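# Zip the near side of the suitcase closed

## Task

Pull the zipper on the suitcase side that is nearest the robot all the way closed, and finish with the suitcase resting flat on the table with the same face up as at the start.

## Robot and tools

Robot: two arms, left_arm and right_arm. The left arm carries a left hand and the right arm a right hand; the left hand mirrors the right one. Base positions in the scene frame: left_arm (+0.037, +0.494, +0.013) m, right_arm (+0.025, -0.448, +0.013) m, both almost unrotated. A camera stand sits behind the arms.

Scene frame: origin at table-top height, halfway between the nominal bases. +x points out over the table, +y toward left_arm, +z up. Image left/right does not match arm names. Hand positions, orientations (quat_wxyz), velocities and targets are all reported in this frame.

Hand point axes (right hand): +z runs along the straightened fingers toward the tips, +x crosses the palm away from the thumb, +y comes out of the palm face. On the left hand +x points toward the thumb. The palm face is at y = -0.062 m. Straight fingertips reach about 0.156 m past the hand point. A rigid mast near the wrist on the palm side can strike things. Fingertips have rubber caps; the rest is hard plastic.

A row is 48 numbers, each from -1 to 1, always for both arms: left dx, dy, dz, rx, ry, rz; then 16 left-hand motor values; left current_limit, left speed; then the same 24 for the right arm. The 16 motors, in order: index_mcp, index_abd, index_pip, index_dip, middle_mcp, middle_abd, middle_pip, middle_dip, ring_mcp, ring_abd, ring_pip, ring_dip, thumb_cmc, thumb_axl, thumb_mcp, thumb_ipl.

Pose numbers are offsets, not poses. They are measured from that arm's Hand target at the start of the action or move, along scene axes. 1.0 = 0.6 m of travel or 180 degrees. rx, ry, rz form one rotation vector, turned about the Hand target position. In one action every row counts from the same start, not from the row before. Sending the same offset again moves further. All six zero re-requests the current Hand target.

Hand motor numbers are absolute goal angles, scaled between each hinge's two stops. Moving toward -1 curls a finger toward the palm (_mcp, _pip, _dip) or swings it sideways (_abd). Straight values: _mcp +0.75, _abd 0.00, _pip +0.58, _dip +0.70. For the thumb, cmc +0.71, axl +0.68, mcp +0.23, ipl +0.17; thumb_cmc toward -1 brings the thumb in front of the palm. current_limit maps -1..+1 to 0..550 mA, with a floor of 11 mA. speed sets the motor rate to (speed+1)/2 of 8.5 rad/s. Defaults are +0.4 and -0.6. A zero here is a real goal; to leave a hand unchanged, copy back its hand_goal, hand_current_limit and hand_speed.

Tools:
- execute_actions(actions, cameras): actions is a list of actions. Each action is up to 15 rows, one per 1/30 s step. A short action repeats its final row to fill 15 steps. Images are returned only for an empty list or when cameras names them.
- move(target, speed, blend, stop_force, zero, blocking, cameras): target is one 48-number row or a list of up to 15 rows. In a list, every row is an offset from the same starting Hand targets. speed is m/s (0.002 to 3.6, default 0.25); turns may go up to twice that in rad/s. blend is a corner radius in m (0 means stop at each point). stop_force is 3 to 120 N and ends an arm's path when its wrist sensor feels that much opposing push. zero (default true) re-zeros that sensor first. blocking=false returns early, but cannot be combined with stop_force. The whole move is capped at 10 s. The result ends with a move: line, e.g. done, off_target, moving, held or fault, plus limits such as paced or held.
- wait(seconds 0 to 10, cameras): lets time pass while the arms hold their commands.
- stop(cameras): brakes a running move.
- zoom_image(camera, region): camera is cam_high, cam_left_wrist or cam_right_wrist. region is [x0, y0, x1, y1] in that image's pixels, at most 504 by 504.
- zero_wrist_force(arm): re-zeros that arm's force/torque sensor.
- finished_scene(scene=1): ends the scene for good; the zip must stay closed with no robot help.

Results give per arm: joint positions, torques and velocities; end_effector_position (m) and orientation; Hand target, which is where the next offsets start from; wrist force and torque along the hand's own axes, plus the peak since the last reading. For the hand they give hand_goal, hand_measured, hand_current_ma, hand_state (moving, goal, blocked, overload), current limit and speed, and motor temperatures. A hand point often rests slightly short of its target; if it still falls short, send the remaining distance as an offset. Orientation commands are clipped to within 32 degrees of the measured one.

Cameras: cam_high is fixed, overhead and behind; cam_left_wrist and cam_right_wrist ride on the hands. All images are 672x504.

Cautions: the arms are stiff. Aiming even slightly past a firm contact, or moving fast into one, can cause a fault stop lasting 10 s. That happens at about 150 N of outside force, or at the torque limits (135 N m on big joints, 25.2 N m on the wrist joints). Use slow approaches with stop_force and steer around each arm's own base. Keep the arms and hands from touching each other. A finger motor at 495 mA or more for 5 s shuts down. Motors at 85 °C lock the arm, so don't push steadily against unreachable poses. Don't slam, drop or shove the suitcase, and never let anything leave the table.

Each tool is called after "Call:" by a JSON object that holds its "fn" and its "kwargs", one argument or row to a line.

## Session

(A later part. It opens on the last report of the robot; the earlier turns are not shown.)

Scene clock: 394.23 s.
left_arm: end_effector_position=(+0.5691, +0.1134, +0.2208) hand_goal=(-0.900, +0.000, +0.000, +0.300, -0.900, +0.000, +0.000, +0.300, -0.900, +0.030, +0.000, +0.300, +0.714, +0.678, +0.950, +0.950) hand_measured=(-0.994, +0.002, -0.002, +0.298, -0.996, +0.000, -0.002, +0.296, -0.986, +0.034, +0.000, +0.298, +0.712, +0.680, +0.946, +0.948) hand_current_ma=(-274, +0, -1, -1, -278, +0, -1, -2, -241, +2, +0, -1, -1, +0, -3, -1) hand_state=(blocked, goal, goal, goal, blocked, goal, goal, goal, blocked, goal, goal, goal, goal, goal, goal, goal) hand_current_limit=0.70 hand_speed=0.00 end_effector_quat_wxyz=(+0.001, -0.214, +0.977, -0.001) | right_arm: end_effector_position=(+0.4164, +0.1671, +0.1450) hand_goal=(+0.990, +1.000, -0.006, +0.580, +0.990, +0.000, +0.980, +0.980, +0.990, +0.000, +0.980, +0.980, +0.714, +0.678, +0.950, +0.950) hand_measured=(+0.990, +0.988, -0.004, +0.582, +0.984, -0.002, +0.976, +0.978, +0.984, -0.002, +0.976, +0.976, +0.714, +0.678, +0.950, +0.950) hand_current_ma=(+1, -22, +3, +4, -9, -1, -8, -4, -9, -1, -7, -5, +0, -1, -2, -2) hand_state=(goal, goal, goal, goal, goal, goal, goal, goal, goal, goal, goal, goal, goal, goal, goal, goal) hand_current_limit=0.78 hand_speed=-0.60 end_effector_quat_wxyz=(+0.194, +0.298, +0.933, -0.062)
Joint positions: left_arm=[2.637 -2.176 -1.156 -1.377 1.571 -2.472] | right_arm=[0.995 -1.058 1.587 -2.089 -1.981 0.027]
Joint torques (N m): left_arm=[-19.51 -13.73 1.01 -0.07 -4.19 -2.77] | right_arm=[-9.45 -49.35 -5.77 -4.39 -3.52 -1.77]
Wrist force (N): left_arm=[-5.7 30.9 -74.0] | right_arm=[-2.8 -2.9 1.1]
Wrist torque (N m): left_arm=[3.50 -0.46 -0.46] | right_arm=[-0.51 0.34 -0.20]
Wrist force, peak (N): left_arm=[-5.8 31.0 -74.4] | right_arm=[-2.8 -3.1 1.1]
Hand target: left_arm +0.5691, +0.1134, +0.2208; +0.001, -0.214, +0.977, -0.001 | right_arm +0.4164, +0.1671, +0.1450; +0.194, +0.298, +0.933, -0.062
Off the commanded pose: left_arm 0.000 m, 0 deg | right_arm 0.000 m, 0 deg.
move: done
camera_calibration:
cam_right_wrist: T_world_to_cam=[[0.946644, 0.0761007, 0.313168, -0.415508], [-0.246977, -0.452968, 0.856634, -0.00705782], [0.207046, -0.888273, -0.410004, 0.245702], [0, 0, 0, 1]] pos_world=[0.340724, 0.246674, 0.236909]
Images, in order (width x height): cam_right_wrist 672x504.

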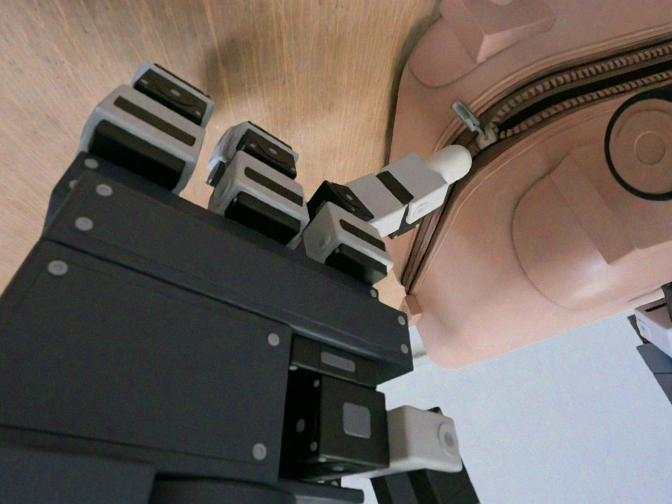

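Call:
{"fn": "move", "kwargs": {
  "target": [
    [0,0,0,0,0,0,-0.9,0,0.0,0.3,-0.9,0,0.0,0.3,-0.9,0.03,0.0,0.3,0.714,0.678,0.95,0.95,0.7,0.0,0.0132,0.0193,0,0,0,0,0.99,1.0,-0.007,0.58,0.99,0,0.98,0.98,0.99,0,0.98,0.98,0.714,0.678,0.95,0.95,0.78,-0.6]
  ],
  "speed": 0.02,
  "stop_force": 22,
  "cameras": ["cam_right_wrist"]
}}

Call:
{"fn": "zoom_image", "kwargs": {
  "camera": "cam_right_wrist",
  "region": [420, 80, 540, 180]
}}

Scene clock: 396.20 s.
left_arm: end_effector_position=(+0.5691, +0.1134, +0.2208) hand_goal=(-0.900, +0.000, +0.000, +0.300, -0.900, +0.000, +0.000, +0.300, -0.900, +0.030, +0.000, +0.300, +0.714, +0.678, +0.950, +0.950) hand_measured=(-0.994, +0.002, -0.002, +0.298, -0.996, +0.000, -0.002, +0.296, -0.986, +0.034, +0.000, +0.298, +0.712, +0.680, +0.946, +0.948) hand_current_ma=(-274, +0, -1, -1, -278, +0, -1, -2, -241, +2, +0, -1, -1, +0, -3, -1) hand_state=(blocked, goal, goal, goal, blocked, goal, goal, goal, blocked, goal, goal, goal, goal, goal, goal, goal) hand_current_limit=0.70 hand_speed=0.00 end_effector_quat_wxyz=(+0.001, -0.214, +0.977, -0.001) | right_arm: end_effector_position=(+0.4243, +0.1787, +0.1450) hand_goal=(+0.990, +1.000, -0.006, +0.580, +0.990, +0.000, +0.980, +0.980, +0.990, +0.000, +0.980, +0.980, +0.714, +0.678, +0.950, +0.950) hand_measured=(+1.000, +0.990, +0.014, +0.586, +0.984, -0.002, +0.976, +0.978, +0.984, -0.002, +0.976, +0.976, +0.714, +0.678, +0.950, +0.950) hand_current_ma=(+22, -19, +51, +12, -9, -1, -8, -4, -9, -1, -7, -5, +0, -1, -2, -2) hand_state=(goal, goal, blocked, goal, goal, goal, goal, goal, goal, goal, goal, goal, goal, goal, goal, goal) hand_current_limit=0.78 hand_speed=-0.60 end_effector_quat_wxyz=(+0.194, +0.298, +0.933, -0.062)
Joint positions: left_arm=[2.637 -2.176 -1.156 -1.377 1.571 -2.472] | right_arm=[0.995 -1.029 1.541 -2.071 -1.981 0.027]
Joint torques (N m): left_arm=[-18.24 -12.94 1.14 -0.04 -4.28 -2.74] | right_arm=[-12.03 -35.49 -34.31 -1.78 -2.88 0.57]
Wrist force (N): left_arm=[-5.4 31.3 -73.7] | right_arm=[4.3 -12.3 -5.2]
Wrist torque (N m): left_arm=[3.52 -0.51 -0.44] | right_arm=[0.14 0.34 0.79]
Wrist force, peak (N): left_arm=[-5.7 31.3 -74.2] | right_arm=[4.5 -12.5 -5.1]
Hand target: left_arm +0.5691, +0.1134, +0.2208; +0.001, -0.214, +0.977, -0.001 | right_arm +0.4243, +0.1787, +0.1450; +0.194, +0.298, +0.933, -0.062
Off the commanded pose: left_arm 0.000 m, 0 deg | right_arm 0.000 m, 0 deg.
move: done
camera_calibration:
cam_right_wrist: T_world_to_cam=[[0.946638, 0.0761288, 0.31318, -0.423877], [-0.246994, -0.452891, 0.85667, 0.000125407], [0.207054, -0.88831, -0.409921, 0.254357], [0, 0, 0, 1]] pos_world=[0.348624, 0.258274, 0.236909]
Images, in order (width x height): cam_right_wrist 672x504.

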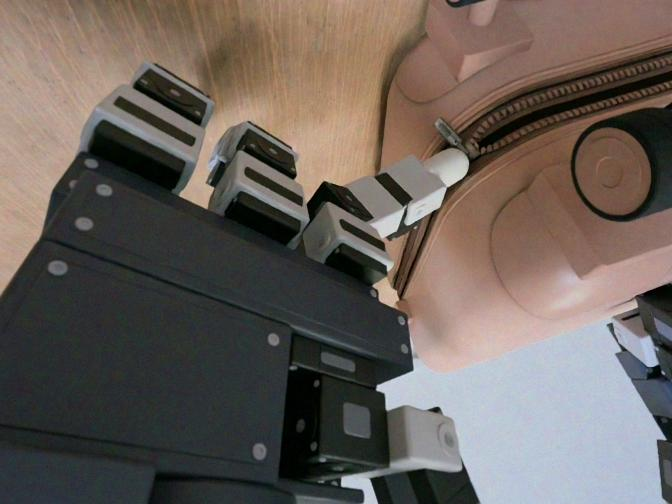

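Scaled by 4.200 from the camera's 672x504 image, which has a finer 960x720 frame.

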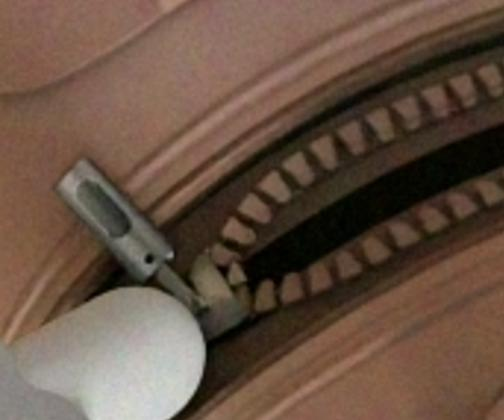

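Call:
{"fn": "move", "kwargs": {
  "target": [
    [0,0,0,0,0,0,-0.9,0,0.0,0.3,-0.9,0,0.0,0.3,-0.9,0.03,0.0,0.3,0.714,0.678,0.95,0.95,0.7,0.0,-0.0242,0.0115,0,0,0,0,0.99,1.0,-0.007,0.58,0.99,0,0.98,0.98,0.99,0,0.98,0.98,0.714,0.678,0.95,0.95,0.78,-0.6],
    [0,0,0,0,0,0,-0.9,0,0.0,0.3,-0.9,0,0.0,0.3,-0.9,0.03,0.0,0.3,0.714,0.678,0.95,0.95,0.7,0.0,-0.0767,-0.054,0,0,0,0.1111,0.99,1.0,-0.007,0.58,0.99,0,0.98,0.98,0.99,0,0.98,0.98,0.714,0.678,0.95,0.95,0.78,-0.6]
  ],
  "speed": 0.1,
  "cameras": ["cam_right_wrist"]
}}

Call:
{"fn": "zoom_image", "kwargs": {
  "camera": "cam_right_wrist",
  "region": [420, 60, 560, 180]
}}

Scene clock: 400.53 s.
left_arm: end_effector_position=(+0.5691, +0.1134, +0.2208) hand_goal=(-0.900, +0.000, +0.000, +0.300, -0.900, +0.000, +0.000, +0.300, -0.900, +0.030, +0.000, +0.300, +0.714, +0.678, +0.950, +0.950) hand_measured=(-0.994, +0.002, -0.002, +0.298, -0.996, +0.000, -0.002, +0.296, -0.986, +0.034, +0.000, +0.298, +0.712, +0.680, +0.946, +0.948) hand_current_ma=(-274, +0, -1, -1, -278, +0, -1, -2, -241, +2, +0, -1, -1, +0, -3, -1) hand_state=(blocked, goal, goal, goal, blocked, goal, goal, goal, blocked, goal, goal, goal, goal, goal, goal, goal) hand_current_limit=0.70 hand_speed=0.00 end_effector_quat_wxyz=(+0.001, -0.214, +0.977, -0.001) | right_arm: end_effector_position=(+0.3783, +0.1463, +0.1450) hand_goal=(+0.990, +1.000, -0.006, +0.580, +0.990, +0.000, +0.980, +0.980, +0.990, +0.000, +0.980, +0.980, +0.714, +0.678, +0.950, +0.950) hand_measured=(+0.990, +0.990, -0.004, +0.582, +0.984, -0.002, +0.976, +0.978, +0.984, -0.002, +0.976, +0.976, +0.714, +0.678, +0.950, +0.950) hand_current_ma=(+1, -19, +3, +4, -9, -1, -8, -4, -9, -1, -7, -5, +0, -1, -2, -2) hand_state=(goal, goal, goal, goal, goal, goal, goal, goal, goal, goal, goal, goal, goal, goal, goal, goal) hand_current_limit=0.78 hand_speed=-0.60 end_effector_quat_wxyz=(+0.202, +0.131, +0.970, -0.027)
Joint positions: left_arm=[2.637 -2.176 -1.156 -1.377 1.571 -2.472] | right_arm=[0.969 -1.185 1.835 -2.369 -1.955 -0.379]
Joint torques (N m): left_arm=[-16.49 -10 -2.18 0.37 -4.75 -2.7] | right_arm=[-8.62 -43.03 -4.72 -4.99 1.99 -2.29]
Wrist force (N): left_arm=[-5.8 31.0 -74.6] | right_arm=[-2.5 -3.0 1.3]
Wrist torque (N m): left_arm=[3.55 -0.45 -0.47] | right_arm=[-0.52 0.29 -0.17]
Wrist force, peak (N): left_arm=[-5.7 31.2 -74.8] | right_arm=[4.4 -12.5 -5.1]
Hand target: left_arm +0.5691, +0.1134, +0.2208; +0.001, -0.214, +0.977, -0.001 | right_arm +0.3783, +0.1463, +0.1450; +0.202, +0.131, +0.970, -0.027
Off the commanded pose: left_arm 0.000 m, 0 deg | right_arm 0.000 m, 0 deg.
move: done
camera_calibration:
cam_right_wrist: T_world_to_cam=[[0.863636, 0.395038, 0.313173, -0.393139], [-0.077356, -0.510026, 0.856674, -0.0817194], [0.498145, -0.76408, -0.409918, 0.106805], [0, 0, 0, 1]] pos_world=[0.280004, 0.195233, 0.236909]
Images, in order (width x height): cam_right_wrist 672x504.

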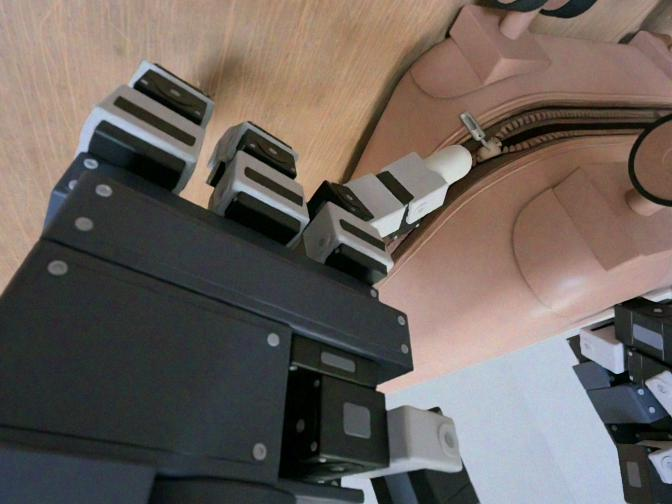

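Scaled by 3.600 from the camera's 672x504 image, which has a finer 960x720 frame.

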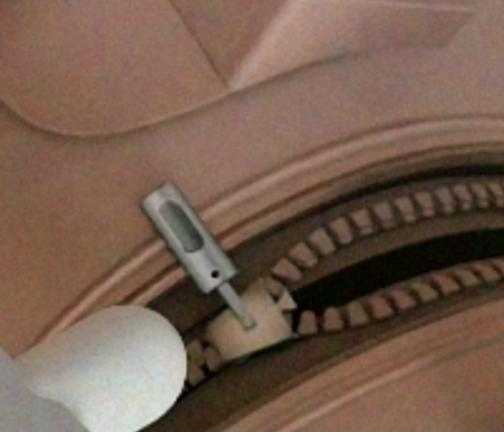

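Call:
{"fn": "move", "kwargs": {
  "target": [
    [0,0,0,0,0,0,-0.9,0,0.0,0.3,-0.9,0,0.0,0.3,-0.9,0.03,0.0,0.3,0.714,0.678,0.95,0.95,0.7,0.0,0.0197,-0.0102,0,0,0,0,0.99,1.0,-0.007,0.58,0.99,0,0.98,0.98,0.99,0,0.98,0.98,0.714,0.678,0.95,0.95,0.78,-0.6]
  ],
  "speed": 0.02,
  "stop_force": 8,
  "cameras": ["cam_right_wrist"]
}}

Call:
{"fn": "zoom_image", "kwargs": {
  "camera": "cam_right_wrist",
  "region": [420, 60, 560, 180]
}}

Scene clock: 402.60 s.
left_arm: end_effector_position=(+0.5691, +0.1134, +0.2208) hand_goal=(-0.900, +0.000, +0.000, +0.300, -0.900, +0.000, +0.000, +0.300, -0.900, +0.030, +0.000, +0.300, +0.714, +0.678, +0.950, +0.950) hand_measured=(-0.994, +0.002, -0.002, +0.298, -0.996, +0.000, -0.002, +0.296, -0.986, +0.034, +0.000, +0.298, +0.712, +0.680, +0.946, +0.948) hand_current_ma=(-274, +0, -1, -1, -278, +0, -1, -2, -241, +2, +0, -1, -1, +0, -3, -1) hand_state=(blocked, goal, goal, goal, blocked, goal, goal, goal, blocked, goal, goal, goal, goal, goal, goal, goal) hand_current_limit=0.70 hand_speed=0.00 end_effector_quat_wxyz=(+0.001, -0.214, +0.977, -0.001) | right_arm: end_effector_position=(+0.3901, +0.1402, +0.1450) hand_goal=(+0.990, +1.000, -0.006, +0.580, +0.990, +0.000, +0.980, +0.980, +0.990, +0.000, +0.980, +0.980, +0.714, +0.678, +0.950, +0.950) hand_measured=(+0.994, +0.994, -0.012, +0.578, +0.984, -0.002, +0.976, +0.978, +0.984, -0.002, +0.976, +0.976, +0.714, +0.678, +0.950, +0.950) hand_current_ma=(+6, -9, -9, -3, -9, -1, -8, -4, -9, -1, -7, -5, +0, -1, -2, -2) hand_state=(goal, goal, goal, goal, goal, goal, goal, goal, goal, goal, goal, goal, goal, goal, goal, goal) hand_current_limit=0.78 hand_speed=-0.60 end_effector_quat_wxyz=(+0.202, +0.131, +0.970, -0.027)
Joint positions: left_arm=[2.637 -2.176 -1.156 -1.377 1.571 -2.472] | right_arm=[0.946 -1.186 1.839 -2.381 -1.952 -0.404]
Joint torques (N m): left_arm=[-16.53 -8.22 -4.5 0.53 -5.01 -2.69] | right_arm=[-9.55 -41.48 -5.09 -5.02 1.53 -1.86]
Wrist force (N): left_arm=[-5.7 31.1 -74.2] | right_arm=[-0.2 -4.6 -0.7]
Wrist torque (N m): left_arm=[3.52 -0.45 -0.46] | right_arm=[-0.40 0.28 0.03]
Wrist force, peak (N): left_arm=[-5.6 31.1 -74.7] | right_arm=[-0.2 -4.6 -0.7]
Hand target: left_arm +0.5691, +0.1134, +0.2208; +0.001, -0.214, +0.977, -0.001 | right_arm +0.3901, +0.1402, +0.1450; +0.202, +0.131, +0.970, -0.027
Off the commanded pose: left_arm 0.000 m, 0 deg | right_arm 0.000 m, 0 deg.
move: done
camera_calibration:
cam_right_wrist: T_world_to_cam=[[0.863551, 0.395201, 0.313204, -0.400894], [-0.0772361, -0.510123, 0.856626, -0.0839744], [0.498312, -0.763931, -0.409994, 0.0961293], [0, 0, 0, 1]] pos_world=[0.291804, 0.189033, 0.236909]
Images, in order (width x height): cam_right_wrist 672x504.

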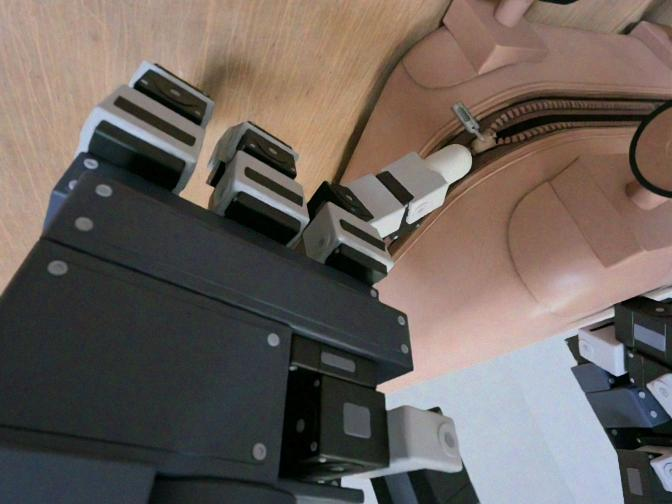

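Scaled by 3.600 from the camera's 672x504 image, which has a finer 960x720 frame.

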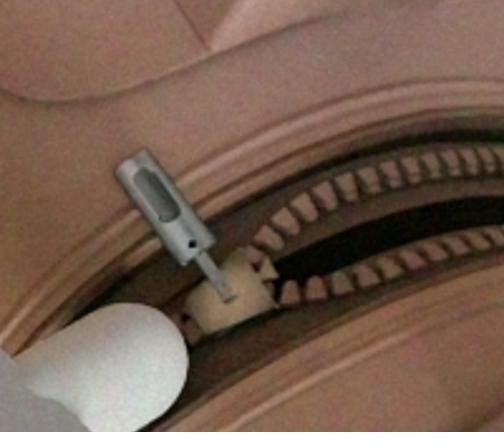

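Call:
{"fn": "move", "kwargs": {
  "target": [
    [0,0,0,0,0,0,-0.9,0,0.0,0.3,-0.9,0,0.0,0.3,-0.9,0.03,0.0,0.3,0.714,0.678,0.95,0.95,0.7,0.0,0.0087,0.0102,0,0,0,0,0.99,1.0,-0.007,0.58,0.99,0,0.98,0.98,0.99,0,0.98,0.98,0.714,0.678,0.95,0.95,0.78,-0.6]
  ],
  "speed": 0.02,
  "stop_force": 30,
  "cameras": ["cam_right_wrist"]
}}

Call:
{"fn": "zoom_image", "kwargs": {
  "camera": "cam_right_wrist",
  "region": [420, 60, 560, 180]
}}

Scene clock: 404.30 s.
left_arm: end_effector_position=(+0.5691, +0.1134, +0.2208) hand_goal=(-0.900, +0.000, +0.000, +0.300, -0.900, +0.000, +0.000, +0.300, -0.900, +0.030, +0.000, +0.300, +0.714, +0.678, +0.950, +0.950) hand_measured=(-0.994, +0.002, -0.002, +0.298, -0.996, +0.000, -0.002, +0.296, -0.986, +0.034, +0.000, +0.298, +0.712, +0.680, +0.946, +0.948) hand_current_ma=(-274, +0, -1, -1, -278, +0, -1, -2, -241, +2, +0, -1, -1, +0, -3, -1) hand_state=(blocked, goal, goal, goal, blocked, goal, goal, goal, blocked, goal, goal, goal, goal, goal, goal, goal) hand_current_limit=0.70 hand_speed=0.00 end_effector_quat_wxyz=(+0.001, -0.214, +0.977, -0.001) | right_arm: end_effector_position=(+0.3953, +0.1463, +0.1450) hand_goal=(+0.990, +1.000, -0.006, +0.580, +0.990, +0.000, +0.980, +0.980, +0.990, +0.000, +0.980, +0.980, +0.714, +0.678, +0.950, +0.950) hand_measured=(+1.000, +0.986, -0.034, +0.562, +0.984, -0.002, +0.976, +0.978, +0.984, -0.002, +0.976, +0.976, +0.714, +0.678, +0.950, +0.950) hand_current_ma=(+22, -26, -75, -41, -9, -1, -8, -4, -9, -1, -7, -5, +0, -1, -2, -2) hand_state=(goal, goal, blocked, goal, goal, goal, goal, goal, goal, goal, goal, goal, goal, goal, goal, goal) hand_current_limit=0.78 hand_speed=-0.60 end_effector_quat_wxyz=(+0.202, +0.131, +0.970, -0.027)
Joint positions: left_arm=[2.637 -2.176 -1.156 -1.377 1.571 -2.472] | right_arm=[0.945 -1.17 1.815 -2.374 -1.952 -0.405]
Joint torques (N m): left_arm=[-14.73 -6.91 -5.95 0.63 -5.13 -2.72] | right_arm=[-15.82 -28.4 -36.77 -2.59 -1.39 -1.84]
Wrist force (N): left_arm=[-10.0 21.6 -71.5] | right_arm=[9.9 -13.4 -8.3]
Wrist torque (N m): left_arm=[3.41 -0.45 -0.48] | right_arm=[0.28 0.41 1.09]
Wrist force, peak (N): left_arm=[-5.6 31.3 -74.3] | right_arm=[10.6 -14.7 -8.9]
Hand target: left_arm +0.5691, +0.1134, +0.2208; +0.001, -0.214, +0.977, -0.001 | right_arm +0.3953, +0.1463, +0.1450; +0.202, +0.131, +0.970, -0.027
Off the commanded pose: left_arm 0.000 m, 0 deg | right_arm 0.000 m, 0 deg.
move: done
camera_calibration:
cam_right_wrist: T_world_to_cam=[[0.863548, 0.395186, 0.31323, -0.407837], [-0.0772625, -0.510135, 0.856617, -0.0803976], [0.498313, -0.763931, -0.409993, 0.0982742], [0, 0, 0, 1]] pos_world=[0.297004, 0.195233, 0.236909]
Images, in order (width x height): cam_right_wrist 672x504.

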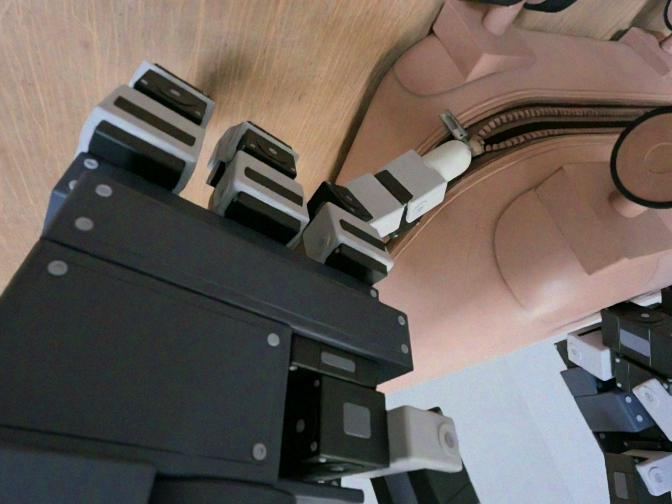

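Scaled by 3.600 from the camera's 672x504 image, which has a finer 960x720 frame.

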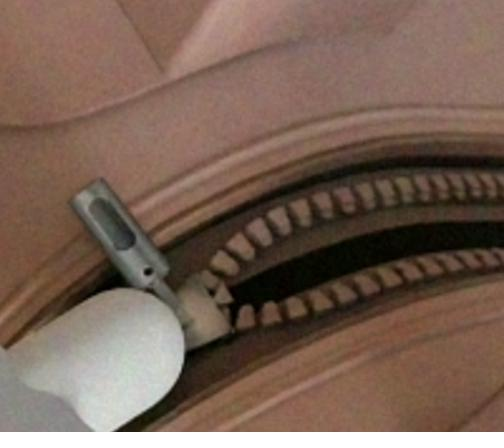

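Call:
{"fn": "move", "kwargs": {
  "target": [
    [0,0,0,0,0,0,-0.9,0,0.0,0.3,-0.9,0,0.0,0.3,-0.9,0.03,0.0,0.3,0.714,0.678,0.95,0.95,0.7,0.0,0.0065,0.0060,0,0,0,0,0.99,1.0,-0.007,0.58,0.99,0,0.98,0.98,0.99,0,0.98,0.98,0.714,0.678,0.95,0.95,0.78,-0.6]
  ],
  "speed": 0.02,
  "stop_force": 30,
  "cameras": ["cam_right_wrist"]
}}

Call:
{"fn": "zoom_image", "kwargs": {
  "camera": "cam_right_wrist",
  "region": [420, 60, 560, 180]
}}

Scene clock: 406.00 s.
left_arm: end_effector_position=(+0.5691, +0.1134, +0.2208) hand_goal=(-0.900, +0.000, +0.000, +0.300, -0.900, +0.000, +0.000, +0.300, -0.900, +0.030, +0.000, +0.300, +0.714, +0.678, +0.950, +0.950) hand_measured=(-0.994, +0.002, -0.002, +0.298, -0.996, +0.000, -0.002, +0.296, -0.986, +0.034, +0.000, +0.298, +0.712, +0.680, +0.946, +0.948) hand_current_ma=(-274, +0, -1, -1, -278, +0, -1, -2, -241, +2, +0, -1, -1, +0, -3, -1) hand_state=(blocked, goal, goal, goal, blocked, goal, goal, goal, blocked, goal, goal, goal, goal, goal, goal, goal) hand_current_limit=0.70 hand_speed=0.00 end_effector_quat_wxyz=(+0.001, -0.214, +0.977, -0.001) | right_arm: end_effector_position=(+0.3992, +0.1499, +0.1450) hand_goal=(+0.990, +1.000, -0.006, +0.580, +0.990, +0.000, +0.980, +0.980, +0.990, +0.000, +0.980, +0.980, +0.714, +0.678, +0.950, +0.950) hand_measured=(+1.000, +0.970, -0.060, +0.548, +0.984, -0.002, +0.976, +0.978, +0.984, -0.002, +0.976, +0.976, +0.714, +0.678, +0.950, +0.950) hand_current_ma=(+22, -67, -170, -89, -9, -1, -8, -4, -9, -1, -7, -5, +0, -1, -2, -2) hand_state=(goal, blocked, blocked, blocked, goal, goal, goal, goal, goal, goal, goal, goal, goal, goal, goal, goal) hand_current_limit=0.78 hand_speed=-0.60 end_effector_quat_wxyz=(+0.202, +0.131, +0.970, -0.027)
Joint positions: left_arm=[2.637 -2.176 -1.156 -1.377 1.571 -2.472] | right_arm=[0.943 -1.161 1.801 -2.369 -1.951 -0.407]
Joint torques (N m): left_arm=[-14.24 -5.46 -7.78 0.69 -5.22 -2.64] | right_arm=[-16.63 -29.03 -36.66 -3.01 -0.65 -2.17]
Wrist force (N): left_arm=[-10.0 21.8 -71.2] | right_arm=[12.2 -13.8 -8.8]
Wrist torque (N m): left_arm=[3.37 -0.45 -0.48] | right_arm=[0.32 0.56 1.18]
Wrist force, peak (N): left_arm=[-10.1 21.8 -71.6] | right_arm=[13.2 -15.6 -10.3]
Hand target: left_arm +0.5691, +0.1134, +0.2208; +0.001, -0.214, +0.977, -0.001 | right_arm +0.3992, +0.1499, +0.1450; +0.202, +0.131, +0.970, -0.027
Off the commanded pose: left_arm 0.000 m, 0 deg | right_arm 0.000 m, 0 deg.
move: done
camera_calibration:
cam_right_wrist: T_world_to_cam=[[0.863554, 0.395221, 0.31317, -0.412623], [-0.0772019, -0.510108, 0.856639, -0.0782887], [0.498311, -0.763931, -0.409994, 0.0990815], [0, 0, 0, 1]] pos_world=[0.300904, 0.198833, 0.236909]
Images, in order (width x height): cam_right_wrist 672x504.

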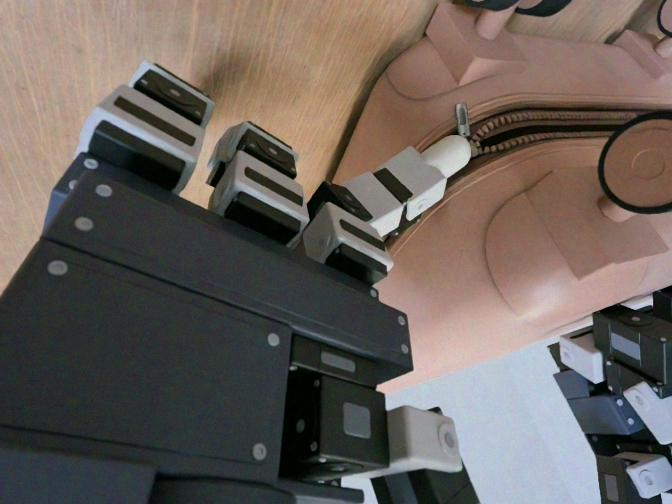

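Scaled by 3.600 from the camera's 672x504 image, which has a finer 960x720 frame.

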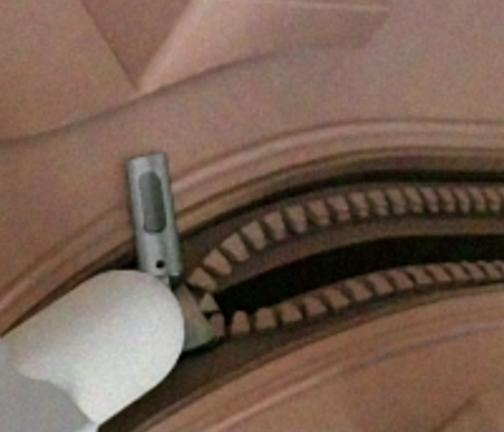

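Call:
{"fn": "move", "kwargs": {
  "target": [
    [0,0,0,0,0,0,-0.9,0,0.0,0.3,-0.9,0,0.0,0.3,-0.9,0.03,0.0,0.3,0.714,0.678,0.95,0.95,0.7,0.0,-0.0017,0.0018,0,0,0,0,0.99,1.0,-0.007,0.58,0.99,0,0.98,0.98,0.99,0,0.98,0.98,0.714,0.678,0.95,0.95,0.78,-0.6]
  ],
  "speed": 0.02
}}

Call:
{"fn": "move", "kwargs": {
  "target": [
    [0,0,0,0,0,0,-0.9,0,0.0,0.3,-0.9,0,0.0,0.3,-0.9,0.03,0.0,0.3,0.714,0.678,0.95,0.95,0.7,0.0,0.0058,0.0082,0,0,0,0,0.99,1.0,-0.007,0.58,0.99,0,0.98,0.98,0.99,0,0.98,0.98,0.714,0.678,0.95,0.95,0.78,-0.6]
  ],
  "speed": 0.02,
  "stop_force": 30,
  "cameras": ["cam_right_wrist"]
}}

Call:
{"fn": "zoom_image", "kwargs": {
  "camera": "cam_right_wrist",
  "region": [420, 60, 560, 180]
}}

Scene clock: 407.47 s.
left_arm: end_effector_position=(+0.5691, +0.1134, +0.2208) hand_goal=(-0.900, +0.000, +0.000, +0.300, -0.900, +0.000, +0.000, +0.300, -0.900, +0.030, +0.000, +0.300, +0.714, +0.678, +0.950, +0.950) hand_measured=(-0.994, +0.002, -0.002, +0.298, -0.996, +0.000, -0.002, +0.296, -0.986, +0.034, +0.000, +0.298, +0.712, +0.680, +0.946, +0.948) hand_current_ma=(-274, +0, -1, -1, -278, +0, -1, -2, -241, +2, +0, -1, -1, +0, -3, -1) hand_state=(blocked, goal, goal, goal, blocked, goal, goal, goal, blocked, goal, goal, goal, goal, goal, goal, goal) hand_current_limit=0.70 hand_speed=0.00 end_effector_quat_wxyz=(+0.001, -0.214, +0.977, -0.001) | right_arm: end_effector_position=(+0.3983, +0.1509, +0.1450) hand_goal=(+0.990, +1.000, -0.006, +0.580, +0.990, +0.000, +0.980, +0.980, +0.990, +0.000, +0.980, +0.980, +0.714, +0.678, +0.950, +0.950) hand_measured=(+1.000, +0.968, -0.058, +0.548, +0.984, -0.002, +0.976, +0.978, +0.984, -0.002, +0.976, +0.976, +0.714, +0.678, +0.950, +0.950) hand_current_ma=(+22, -73, -161, -89, -9, -1, -8, -4, -9, -1, -7, -5, +0, -1, -2, -2) hand_state=(goal, blocked, blocked, blocked, goal, goal, goal, goal, goal, goal, goal, goal, goal, goal, goal, goal) hand_current_limit=0.78 hand_speed=-0.60 end_effector_quat_wxyz=(+0.202, +0.131, +0.970, -0.027)
Joint positions: left_arm=[2.637 -2.176 -1.156 -1.377 1.571 -2.472] | right_arm=[0.946 -1.16 1.799 -2.368 -1.952 -0.404]
Joint torques (N m): left_arm=[-13.62 -4.41 -9.35 0.84 -5.47 -2.58] | right_arm=[2.3 -30.95 -33.8 -1.98 -4.85 2.07]
Wrist force (N): left_arm=[-10.0 21.2 -72.3] | right_arm=[4.3 -8.0 -2.5]
Wrist torque (N m): left_arm=[3.43 -0.45 -0.47] | right_arm=[-0.16 0.55 0.38]
Wrist force, peak (N): left_arm=[-10.0 21.1 -72.6] | right_arm=[12.6 -14.3 -9.2]
Hand target: left_arm +0.5691, +0.1134, +0.2208; +0.001, -0.214, +0.977, -0.001 | right_arm +0.3982, +0.1510, +0.1450; +0.202, +0.131, +0.970, -0.027
Off the commanded pose: left_arm 0.000 m, 0 deg | right_arm 0.000 m, 0 deg.
move: done

Scene clock: 408.87 s.
left_arm: end_effector_position=(+0.5691, +0.1134, +0.2208) hand_goal=(-0.900, +0.000, +0.000, +0.300, -0.900, +0.000, +0.000, +0.300, -0.900, +0.030, +0.000, +0.300, +0.714, +0.678, +0.950, +0.950) hand_measured=(-0.994, +0.002, -0.002, +0.298, -0.996, +0.000, -0.002, +0.296, -0.986, +0.034, +0.000, +0.298, +0.712, +0.680, +0.946, +0.948) hand_current_ma=(-274, +0, -1, -1, -278, +0, -1, -2, -241, +2, +0, -1, -1, +0, -3, -1) hand_state=(blocked, goal, goal, goal, blocked, goal, goal, goal, blocked, goal, goal, goal, goal, goal, goal, goal) hand_current_limit=0.70 hand_speed=0.00 end_effector_quat_wxyz=(+0.001, -0.214, +0.977, -0.001) | right_arm: end_effector_position=(+0.4017, +0.1559, +0.1450) hand_goal=(+0.990, +1.000, -0.006, +0.580, +0.990, +0.000, +0.980, +0.980, +0.990, +0.000, +0.980, +0.980, +0.714, +0.678, +0.950, +0.950) hand_measured=(+1.000, +0.964, -0.058, +0.548, +0.984, -0.002, +0.976, +0.978, +0.984, -0.002, +0.976, +0.976, +0.714, +0.678, +0.950, +0.950) hand_current_ma=(+22, -83, -160, -87, -9, -1, -8, -4, -9, -1, -7, -5, +0, -1, -2, -2) hand_state=(goal, blocked, blocked, blocked, goal, goal, goal, goal, goal, goal, goal, goal, goal, goal, goal, goal) hand_current_limit=0.78 hand_speed=-0.60 end_effector_quat_wxyz=(+0.202, +0.131, +0.970, -0.027)
Joint positions: left_arm=[2.637 -2.176 -1.156 -1.377 1.571 -2.472] | right_arm=[0.946 -1.148 1.781 -2.361 -1.952 -0.404]
Joint torques (N m): left_arm=[-12.88 -3.62 -11.41 1 -5.65 -2.63] | right_arm=[-0.34 -30.2 -35.06 -2.41 -5.32 1.76]
Wrist force (N): left_arm=[-10.0 21.4 -71.8] | right_arm=[9.3 -10.5 -6.4]
Wrist torque (N m): left_arm=[3.41 -0.47 -0.48] | right_arm=[0.14 0.58 0.78]
Wrist force, peak (N): left_arm=[-10.3 21.1 -72.6] | right_arm=[9.3 -10.7 -6.5]
Hand target: left_arm +0.5691, +0.1134, +0.2208; +0.001, -0.214, +0.977, -0.001 | right_arm +0.4017, +0.1559, +0.1450; +0.202, +0.131, +0.970, -0.027
Off the commanded pose: left_arm 0.000 m, 0 deg | right_arm 0.000 m, 0 deg.
move: done
camera_calibration:
cam_right_wrist: T_world_to_cam=[[0.863551, 0.395201, 0.313204, -0.417156], [-0.0772361, -0.510123, 0.856626, -0.0750185], [0.498312, -0.763931, -0.409994, 0.102419], [0, 0, 0, 1]] pos_world=[0.303404, 0.204833, 0.236909]
Images, in order (width x height): cam_right_wrist 672x504.

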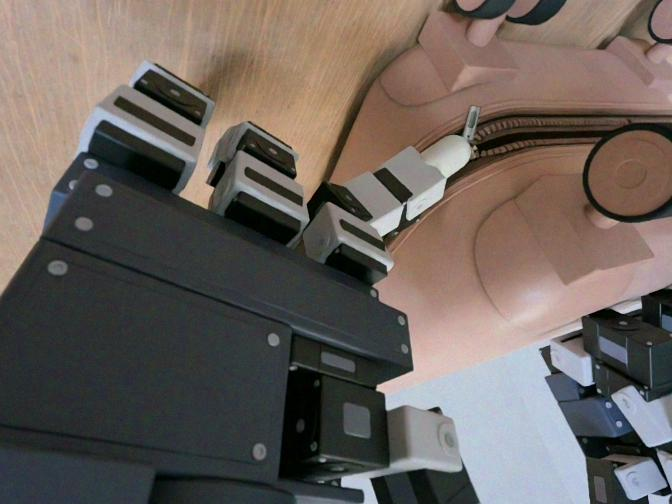

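Scaled by 3.600 from the camera's 672x504 image, which has a finer 960x720 frame.

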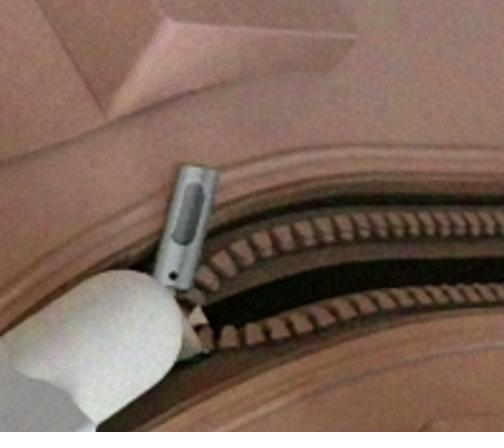

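Call:
{"fn": "move", "kwargs": {
  "target": [
    [0,0,0,0,0,0,-0.9,0,0.0,0.3,-0.9,0,0.0,0.3,-0.9,0.03,0.0,0.3,0.714,0.678,0.95,0.95,0.7,0.0,-0.0250,0.0100,0,0,0,0,0.99,1.0,-0.007,0.58,0.99,0,0.98,0.98,0.99,0,0.98,0.98,0.714,0.678,0.95,0.95,0.78,-0.6],
    [0,0,0,0,0,0,-0.9,0,0.0,0.3,-0.9,0,0.0,0.3,-0.9,0.03,0.0,0.3,0.714,0.678,0.95,0.95,0.7,0.0,-0.0390,-0.0160,0,0,0,0,0.99,1.0,-0.007,0.58,0.99,0,0.98,0.98,0.99,0,0.98,0.98,0.714,0.678,0.95,0.95,0.78,-0.6]
  ],
  "speed": 0.1,
  "cameras": ["cam_right_wrist"]
}}

Call:
{"fn": "zoom_image", "kwargs": {
  "camera": "cam_right_wrist",
  "region": [420, 60, 560, 180]
}}

Scene clock: 410.57 s.
left_arm: end_effector_position=(+0.5691, +0.1134, +0.2208) hand_goal=(-0.900, +0.000, +0.000, +0.300, -0.900, +0.000, +0.000, +0.300, -0.900, +0.030, +0.000, +0.300, +0.714, +0.678, +0.950, +0.950) hand_measured=(-0.994, +0.002, -0.002, +0.298, -0.996, +0.000, -0.002, +0.296, -0.986, +0.034, +0.000, +0.298, +0.712, +0.680, +0.946, +0.948) hand_current_ma=(-274, +0, -1, -1, -278, +0, -1, -2, -241, +2, +0, -1, -1, +0, -3, -1) hand_state=(blocked, goal, goal, goal, blocked, goal, goal, goal, blocked, goal, goal, goal, goal, goal, goal, goal) hand_current_limit=0.70 hand_speed=0.00 end_effector_quat_wxyz=(+0.001, -0.214, +0.977, -0.001) | right_arm: end_effector_position=(+0.3783, +0.1464, +0.1450) hand_goal=(+0.990, +1.000, -0.006, +0.580, +0.990, +0.000, +0.980, +0.980, +0.990, +0.000, +0.980, +0.980, +0.714, +0.678, +0.950, +0.950) hand_measured=(+0.990, +0.988, -0.010, +0.578, +0.984, -0.002, +0.976, +0.978, +0.984, -0.002, +0.976, +0.976, +0.714, +0.678, +0.950, +0.950) hand_current_ma=(+0, -22, -5, -4, -9, -1, -8, -4, -9, -1, -7, -5, +0, -1, -2, -2) hand_state=(goal, goal, goal, goal, goal, goal, goal, goal, goal, goal, goal, goal, goal, goal, goal, goal) hand_current_limit=0.78 hand_speed=-0.60 end_effector_quat_wxyz=(+0.202, +0.131, +0.970, -0.027)
Joint positions: left_arm=[2.637 -2.176 -1.156 -1.377 1.571 -2.472] | right_arm=[0.969 -1.185 1.835 -2.369 -1.955 -0.379]
Joint torques (N m): left_arm=[-11.96 -2.1 -13.03 1.04 -5.76 -2.56] | right_arm=[-8.44 -41.3 -3.38 -4.71 1.94 -1.63]
Wrist force (N): left_arm=[-10.0 20.8 -73.2] | right_arm=[-2.0 -3.2 1.4]
Wrist torque (N m): left_arm=[3.48 -0.46 -0.47] | right_arm=[-0.55 0.23 -0.13]
Wrist force, peak (N): left_arm=[-10.0 20.8 -73.4] | right_arm=[9.7 -10.4 -6.5]
Hand target: left_arm +0.5691, +0.1134, +0.2208; +0.001, -0.214, +0.977, -0.001 | right_arm +0.3783, +0.1463, +0.1450; +0.202, +0.131, +0.970, -0.027
Off the commanded pose: left_arm 0.000 m, 0 deg | right_arm 0.000 m, 0 deg.
move: done
camera_calibration:
cam_right_wrist: T_world_to_cam=[[0.863539, 0.395245, 0.313181, -0.393155], [-0.0772441, -0.510041, 0.856674, -0.0817481], [0.498332, -0.763963, -0.40991, 0.106727], [0, 0, 0, 1]] pos_world=[0.280004, 0.195233, 0.236909]
Images, in order (width x height): cam_right_wrist 672x504.

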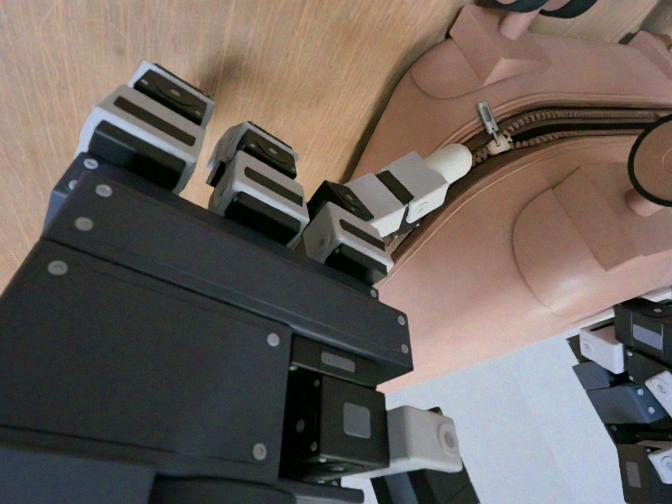

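Scaled by 3.600 from the camera's 672x504 image, which has a finer 960x720 frame.

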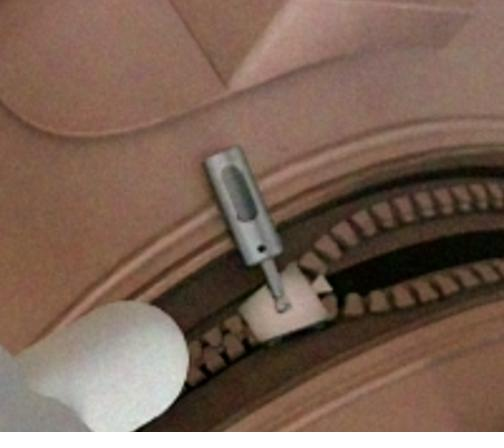

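Call:
{"fn": "move", "kwargs": {
  "target": [
    [0,0,0,0,0,0,-0.9,0,0.0,0.3,-0.9,0,0.0,0.3,-0.9,0.03,0.0,0.3,0.714,0.678,0.95,0.95,0.7,0.0,0.0187,0.0247,0,0,0,-0.0278,0.99,1.0,-0.007,0.58,0.99,0,0.98,0.98,0.99,0,0.98,0.98,0.714,0.678,0.95,0.95,0.78,-0.6]
  ],
  "speed": 0.05
}}

Call:
{"fn": "move", "kwargs": {
  "target": [
    [0,0,0,0,0,0,-0.9,0,0.0,0.3,-0.9,0,0.0,0.3,-0.9,0.03,0.0,0.3,0.714,0.678,0.95,0.95,0.7,0.0,0.0180,-0.0128,0,0,0,0,0.99,1.0,-0.007,0.58,0.99,0,0.98,0.98,0.99,0,0.98,0.98,0.714,0.678,0.95,0.95,0.78,-0.6]
  ],
  "speed": 0.025,
  "stop_force": 8,
  "cameras": ["cam_right_wrist"]
}}

Call:
{"fn": "zoom_image", "kwargs": {
  "camera": "cam_right_wrist",
  "region": [420, 60, 560, 180]
}}

Scene clock: 412.43 s.
left_arm: end_effector_position=(+0.5691, +0.1134, +0.2208) hand_goal=(-0.900, +0.000, +0.000, +0.300, -0.900, +0.000, +0.000, +0.300, -0.900, +0.030, +0.000, +0.300, +0.714, +0.678, +0.950, +0.950) hand_measured=(-0.994, +0.002, -0.002, +0.298, -0.996, +0.000, -0.002, +0.296, -0.986, +0.034, +0.000, +0.298, +0.712, +0.680, +0.946, +0.948) hand_current_ma=(-274, +0, -1, -1, -278, +0, -1, -2, -241, +2, +0, -1, -1, +0, -3, -1) hand_state=(blocked, goal, goal, goal, blocked, goal, goal, goal, blocked, goal, goal, goal, goal, goal, goal, goal) hand_current_limit=0.70 hand_speed=0.00 end_effector_quat_wxyz=(+0.001, -0.214, +0.977, -0.001) | right_arm: end_effector_position=(+0.3895, +0.1611, +0.1450) hand_goal=(+0.990, +1.000, -0.006, +0.580, +0.990, +0.000, +0.980, +0.980, +0.990, +0.000, +0.980, +0.980, +0.714, +0.678, +0.950, +0.950) hand_measured=(+0.990, +0.988, -0.010, +0.578, +0.984, -0.002, +0.976, +0.978, +0.984, -0.002, +0.976, +0.976, +0.714, +0.678, +0.950, +0.950) hand_current_ma=(+0, -22, -5, -4, -9, -1, -8, -4, -9, -1, -7, -5, +0, -1, -2, -2) hand_state=(goal, goal, goal, goal, goal, goal, goal, goal, goal, goal, goal, goal, goal, goal, goal, goal) hand_current_limit=0.78 hand_speed=-0.60 end_effector_quat_wxyz=(+0.201, +0.173, +0.964, -0.036) end_effector_velocity=(+0.000, +0.000, +0.000) end_effector_angular_velocity=(+0.000, +0.000, -0.004)
Joint positions: left_arm=[2.637 -2.176 -1.156 -1.377 1.571 -2.472] | right_arm=[0.985 -1.138 1.75 -2.288 -1.968 -0.269]
Joint velocities: left_arm=[within noise] | right_arm=[0 0.001 -0.002 0.003 0 0.005]
Joint torques (N m): left_arm=[-11.87 -0.96 -14.81 1.17 -5.99 -2.51] | right_arm=[6.24 -31.56 -31.99 -0.42 -3.67 1.97]
Wrist force (N): left_arm=[-10.1 20.8 -73.0] | right_arm=[-1.9 -3.3 1.4]
Wrist torque (N m): left_arm=[3.48 -0.44 -0.48] | right_arm=[-0.57 0.22 -0.21]
Wrist force, peak (N): left_arm=[-10.0 20.8 -73.3] | right_arm=[-2.0 -3.6 0.9]
Hand target: left_arm +0.5691, +0.1134, +0.2208; +0.001, -0.214, +0.977, -0.001 | right_arm +0.3895, +0.1611, +0.1450; +0.201, +0.173, +0.963, -0.036
Off the commanded pose: left_arm 0.000 m, 0 deg | right_arm 0.000 m, 0 deg.
move: done

Scene clock: 414.00 s.
left_arm: end_effector_position=(+0.5691, +0.1134, +0.2208) hand_goal=(-0.900, +0.000, +0.000, +0.300, -0.900, +0.000, +0.000, +0.300, -0.900, +0.030, +0.000, +0.300, +0.714, +0.678, +0.950, +0.950) hand_measured=(-0.994, +0.002, -0.002, +0.298, -0.996, +0.000, -0.002, +0.296, -0.986, +0.034, +0.000, +0.298, +0.712, +0.680, +0.946, +0.948) hand_current_ma=(-274, +0, -1, -1, -278, +0, -1, -2, -241, +2, +0, -1, -1, +0, -3, -1) hand_state=(blocked, goal, goal, goal, blocked, goal, goal, goal, blocked, goal, goal, goal, goal, goal, goal, goal) hand_current_limit=0.70 hand_speed=0.00 end_effector_quat_wxyz=(+0.001, -0.214, +0.977, -0.001) | right_arm: end_effector_position=(+0.4003, +0.1535, +0.1450) hand_goal=(+0.990, +1.000, -0.006, +0.580, +0.990, +0.000, +0.980, +0.980, +0.990, +0.000, +0.980, +0.980, +0.714, +0.678, +0.950, +0.950) hand_measured=(+0.994, +0.996, -0.022, +0.572, +0.984, -0.002, +0.976, +0.978, +0.984, -0.002, +0.976, +0.976, +0.714, +0.678, +0.950, +0.950) hand_current_ma=(+9, -6, -39, -17, -9, -1, -8, -4, -9, -1, -7, -5, +0, -1, -2, -2) hand_state=(goal, goal, goal, goal, goal, goal, goal, goal, goal, goal, goal, goal, goal, goal, goal, goal) hand_current_limit=0.78 hand_speed=-0.60 end_effector_quat_wxyz=(+0.201, +0.173, +0.963, -0.036)
Joint positions: left_arm=[2.637 -2.176 -1.156 -1.377 1.571 -2.472] | right_arm=[0.962 -1.142 1.759 -2.303 -1.966 -0.293]
Joint torques (N m): left_arm=[-10.96 0.86 -15.22 1.26 -6 -2.43] | right_arm=[-10.54 -44.35 -5.03 -4.89 1.1 -1.8]
Wrist force (N): left_arm=[-9.8 20.8 -72.4] | right_arm=[1.8 -5.2 -1.8]
Wrist torque (N m): left_arm=[3.41 -0.46 -0.45] | right_arm=[-0.32 0.25 0.18]
Wrist force, peak (N): left_arm=[-10.1 20.8 -73.1] | right_arm=[1.9 -5.4 -1.9]
Hand target: left_arm +0.5691, +0.1134, +0.2208; +0.001, -0.214, +0.977, -0.001 | right_arm +0.4003, +0.1535, +0.1450; +0.201, +0.173, +0.963, -0.036
Off the commanded pose: left_arm 0.000 m, 0 deg | right_arm 0.000 m, 0 deg.
move: done
camera_calibration:
cam_right_wrist: T_world_to_cam=[[0.894705, 0.318456, 0.31319, -0.415649], [-0.121382, -0.501444, 0.856633, -0.0600583], [0.429847, -0.80445, -0.40999, 0.134841], [0, 0, 0, 1]] pos_world=[0.306632, 0.210723, 0.236909]
Images, in order (width x height): cam_right_wrist 672x504.

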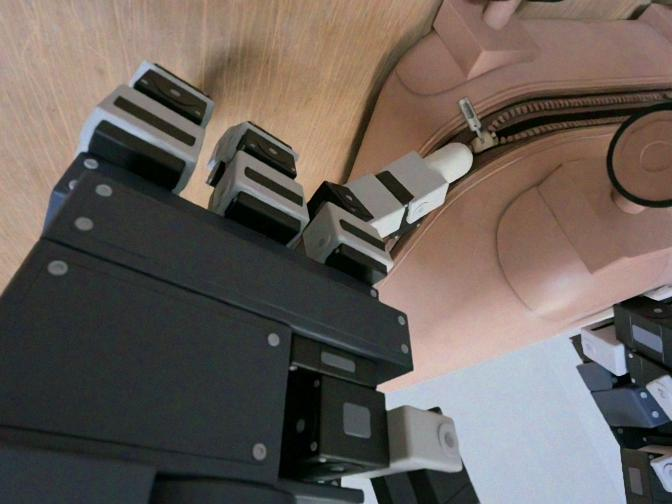

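Scaled by 3.600 from the camera's 672x504 image, which has a finer 960x720 frame.

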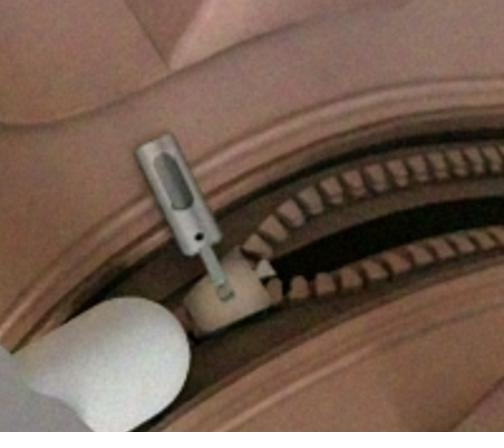

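Call:
{"fn": "move", "kwargs": {
  "target": [
    [0,0,0,0,0,0,-0.9,0,0.0,0.3,-0.9,0,0.0,0.3,-0.9,0.03,0.0,0.3,0.714,0.678,0.95,0.95,0.7,0.0,0.0100,0.0088,0,0,0,0,0.99,1.0,-0.007,0.58,0.99,0,0.98,0.98,0.99,0,0.98,0.98,0.714,0.678,0.95,0.95,0.78,-0.6]
  ],
  "speed": 0.02,
  "stop_force": 28,
  "cameras": ["cam_right_wrist"]
}}

Call:
{"fn": "zoom_image", "kwargs": {
  "camera": "cam_right_wrist",
  "region": [420, 60, 560, 180]
}}

Scene clock: 416.23 s.
left_arm: end_effector_position=(+0.5691, +0.1134, +0.2208) hand_goal=(-0.900, +0.000, +0.000, +0.300, -0.900, +0.000, +0.000, +0.300, -0.900, +0.030, +0.000, +0.300, +0.714, +0.678, +0.950, +0.950) hand_measured=(-0.994, +0.002, -0.002, +0.298, -0.996, +0.000, -0.002, +0.296, -0.986, +0.034, +0.000, +0.298, +0.712, +0.680, +0.946, +0.948) hand_current_ma=(-274, +0, -1, -1, -278, +0, -1, -2, -241, +2, +0, -1, -1, +0, -3, -1) hand_state=(blocked, goal, goal, goal, blocked, goal, goal, goal, blocked, goal, goal, goal, goal, goal, goal, goal) hand_current_limit=0.70 hand_speed=0.00 end_effector_quat_wxyz=(+0.001, -0.214, +0.977, -0.001) | right_arm: end_effector_position=(+0.4063, +0.1587, +0.1450) hand_goal=(+0.990, +1.000, -0.006, +0.580, +0.990, +0.000, +0.980, +0.980, +0.990, +0.000, +0.980, +0.980, +0.714, +0.678, +0.950, +0.950) hand_measured=(+1.000, +0.982, -0.050, +0.552, +0.984, -0.002, +0.976, +0.978, +0.984, -0.002, +0.976, +0.976, +0.714, +0.678, +0.950, +0.950) hand_current_ma=(+22, -34, -133, -75, -9, -1, -8, -4, -9, -1, -7, -5, +0, -1, -2, -2) hand_state=(goal, goal, blocked, blocked, goal, goal, goal, goal, goal, goal, goal, goal, goal, goal, goal, goal) hand_current_limit=0.78 hand_speed=-0.60 end_effector_quat_wxyz=(+0.201, +0.173, +0.964, -0.036)
Joint positions: left_arm=[2.637 -2.176 -1.156 -1.377 1.571 -2.472] | right_arm=[0.96 -1.128 1.737 -2.296 -1.966 -0.296]
Joint torques (N m): left_arm=[-10.14 2.28 -13.94 1.58 -6.1 -2.47] | right_arm=[-18.32 -28.7 -36.13 -2.89 -3.1 -2.11]
Wrist force (N): left_arm=[-9.9 22.0 -71.2] | right_arm=[13.2 -15.6 -10.3]
Wrist torque (N m): left_arm=[3.39 -0.45 -0.48] | right_arm=[0.43 0.38 1.37]
Wrist force, peak (N): left_arm=[-10.0 21.0 -72.7] | right_arm=[14.0 -16.3 -11.2]
Hand target: left_arm +0.5691, +0.1134, +0.2208; +0.001, -0.214, +0.977, -0.001 | right_arm +0.4063, +0.1587, +0.1450; +0.201, +0.173, +0.963, -0.036
Off the commanded pose: left_arm 0.000 m, 0 deg | right_arm 0.000 m, 0 deg.
move: done
camera_calibration:
cam_right_wrist: T_world_to_cam=[[0.894697, 0.318426, 0.313244, -0.422708], [-0.121438, -0.501464, 0.856614, -0.056646], [0.429848, -0.804449, -0.409989, 0.136525], [0, 0, 0, 1]] pos_world=[0.312632, 0.216023, 0.236909]
Images, in order (width x height): cam_right_wrist 672x504.

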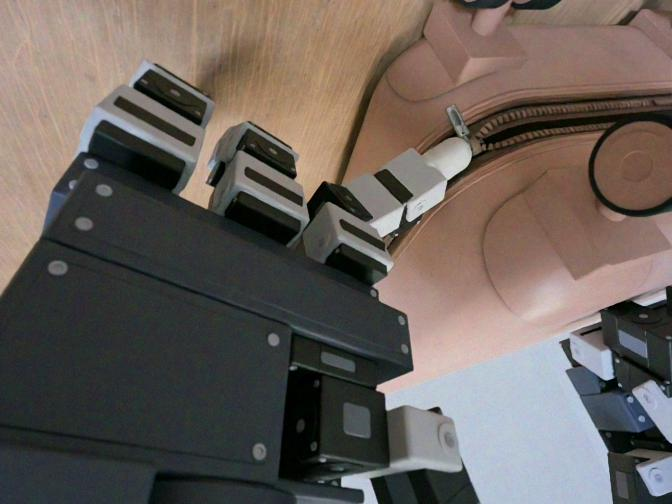

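Scaled by 3.600 from the camera's 672x504 image, which has a finer 960x720 frame.

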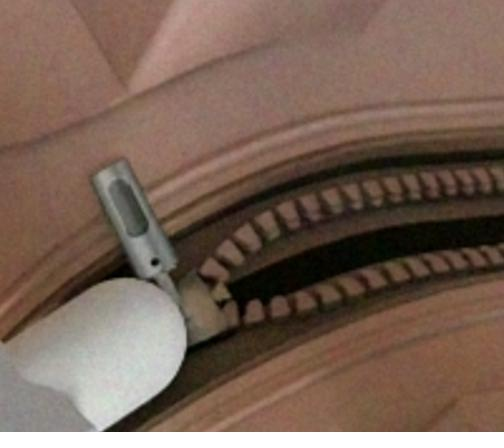

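Call:
{"fn": "move", "kwargs": {
  "target": [
    [0,0,0,0,0,0,-0.9,0,0.0,0.3,-0.9,0,0.0,0.3,-0.9,0.03,0.0,0.3,0.714,0.678,0.95,0.95,0.7,0.0,0.0063,0.0057,0,0,0,0,0.99,1.0,-0.007,0.58,0.99,0,0.98,0.98,0.99,0,0.98,0.98,0.714,0.678,0.95,0.95,0.78,-0.6]
  ],
  "speed": 0.02,
  "stop_force": 28,
  "cameras": ["cam_right_wrist"]
}}

Call:
{"fn": "zoom_image", "kwargs": {
  "camera": "cam_right_wrist",
  "region": [420, 60, 560, 180]
}}

Scene clock: 417.83 s.
left_arm: end_effector_position=(+0.5691, +0.1134, +0.2208) hand_goal=(-0.900, +0.000, +0.000, +0.300, -0.900, +0.000, +0.000, +0.300, -0.900, +0.030, +0.000, +0.300, +0.714, +0.678, +0.950, +0.950) hand_measured=(-0.994, +0.002, -0.002, +0.298, -0.996, +0.000, -0.002, +0.296, -0.986, +0.034, +0.000, +0.298, +0.712, +0.680, +0.946, +0.948) hand_current_ma=(-274, +0, -1, -1, -278, +0, -1, -2, -241, +2, +0, -1, -1, +0, -3, -1) hand_state=(blocked, goal, goal, goal, blocked, goal, goal, goal, blocked, goal, goal, goal, goal, goal, goal, goal) hand_current_limit=0.70 hand_speed=0.00 end_effector_quat_wxyz=(+0.001, -0.214, +0.977, -0.001) | right_arm: end_effector_position=(+0.4101, +0.1622, +0.1450) hand_goal=(+0.990, +1.000, -0.006, +0.580, +0.990, +0.000, +0.980, +0.980, +0.990, +0.000, +0.980, +0.980, +0.714, +0.678, +0.950, +0.950) hand_measured=(+1.000, +0.970, -0.068, +0.544, +0.984, -0.002, +0.976, +0.978, +0.984, -0.002, +0.976, +0.976, +0.714, +0.678, +0.950, +0.950) hand_current_ma=(+22, -65, -199, -104, -9, -1, -8, -4, -9, -1, -7, -5, +0, -1, -2, -2) hand_state=(goal, blocked, blocked, blocked, goal, goal, goal, goal, goal, goal, goal, goal, goal, goal, goal, goal) hand_current_limit=0.78 hand_speed=-0.60 end_effector_quat_wxyz=(+0.201, +0.173, +0.963, -0.036)
Joint positions: left_arm=[2.637 -2.176 -1.156 -1.377 1.571 -2.472] | right_arm=[0.958 -1.118 1.722 -2.292 -1.965 -0.298]
Joint torques (N m): left_arm=[-9.11 3.81 -12.47 -2.85 -5.26 -2.39] | right_arm=[-16.48 -30.56 -35.52 -2.8 -1.05 -1.81]
Wrist force (N): left_arm=[-13.1 15.8 -70.6] | right_arm=[11.9 -12.4 -8.0]
Wrist torque (N m): left_arm=[3.28 -0.41 -0.50] | right_arm=[0.20 0.53 1.07]
Wrist force, peak (N): left_arm=[-10.0 22.1 -71.3] | right_arm=[14.0 -16.3 -10.6]
Hand target: left_arm +0.5691, +0.1134, +0.2208; +0.001, -0.214, +0.977, -0.001 | right_arm +0.4101, +0.1622, +0.1450; +0.201, +0.173, +0.963, -0.036
Off the commanded pose: left_arm 0.000 m, 0 deg | right_arm 0.000 m, 0 deg.
move: done
camera_calibration:
cam_right_wrist: T_world_to_cam=[[0.894705, 0.318456, 0.31319, -0.427188], [-0.121382, -0.501444, 0.856633, -0.0545062], [0.429847, -0.80445, -0.40999, 0.137628], [0, 0, 0, 1]] pos_world=[0.316432, 0.219423, 0.236909]
Images, in order (width x height): cam_right_wrist 672x504.

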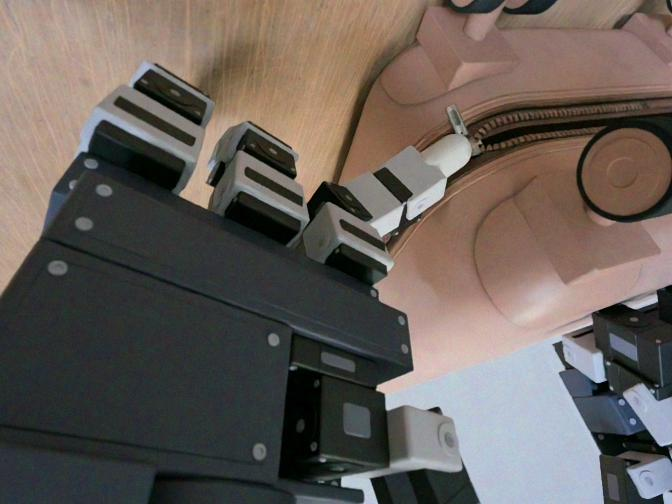

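Scaled by 3.600 from the camera's 672x504 image, which has a finer 960x720 frame.

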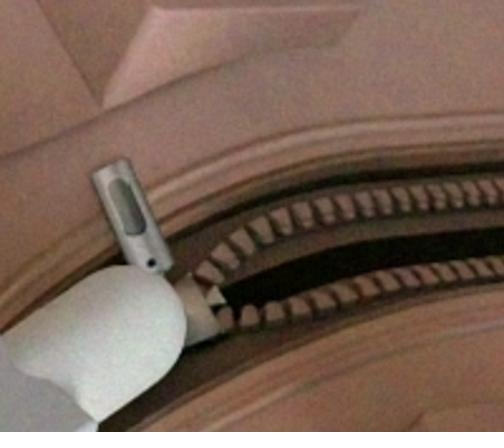

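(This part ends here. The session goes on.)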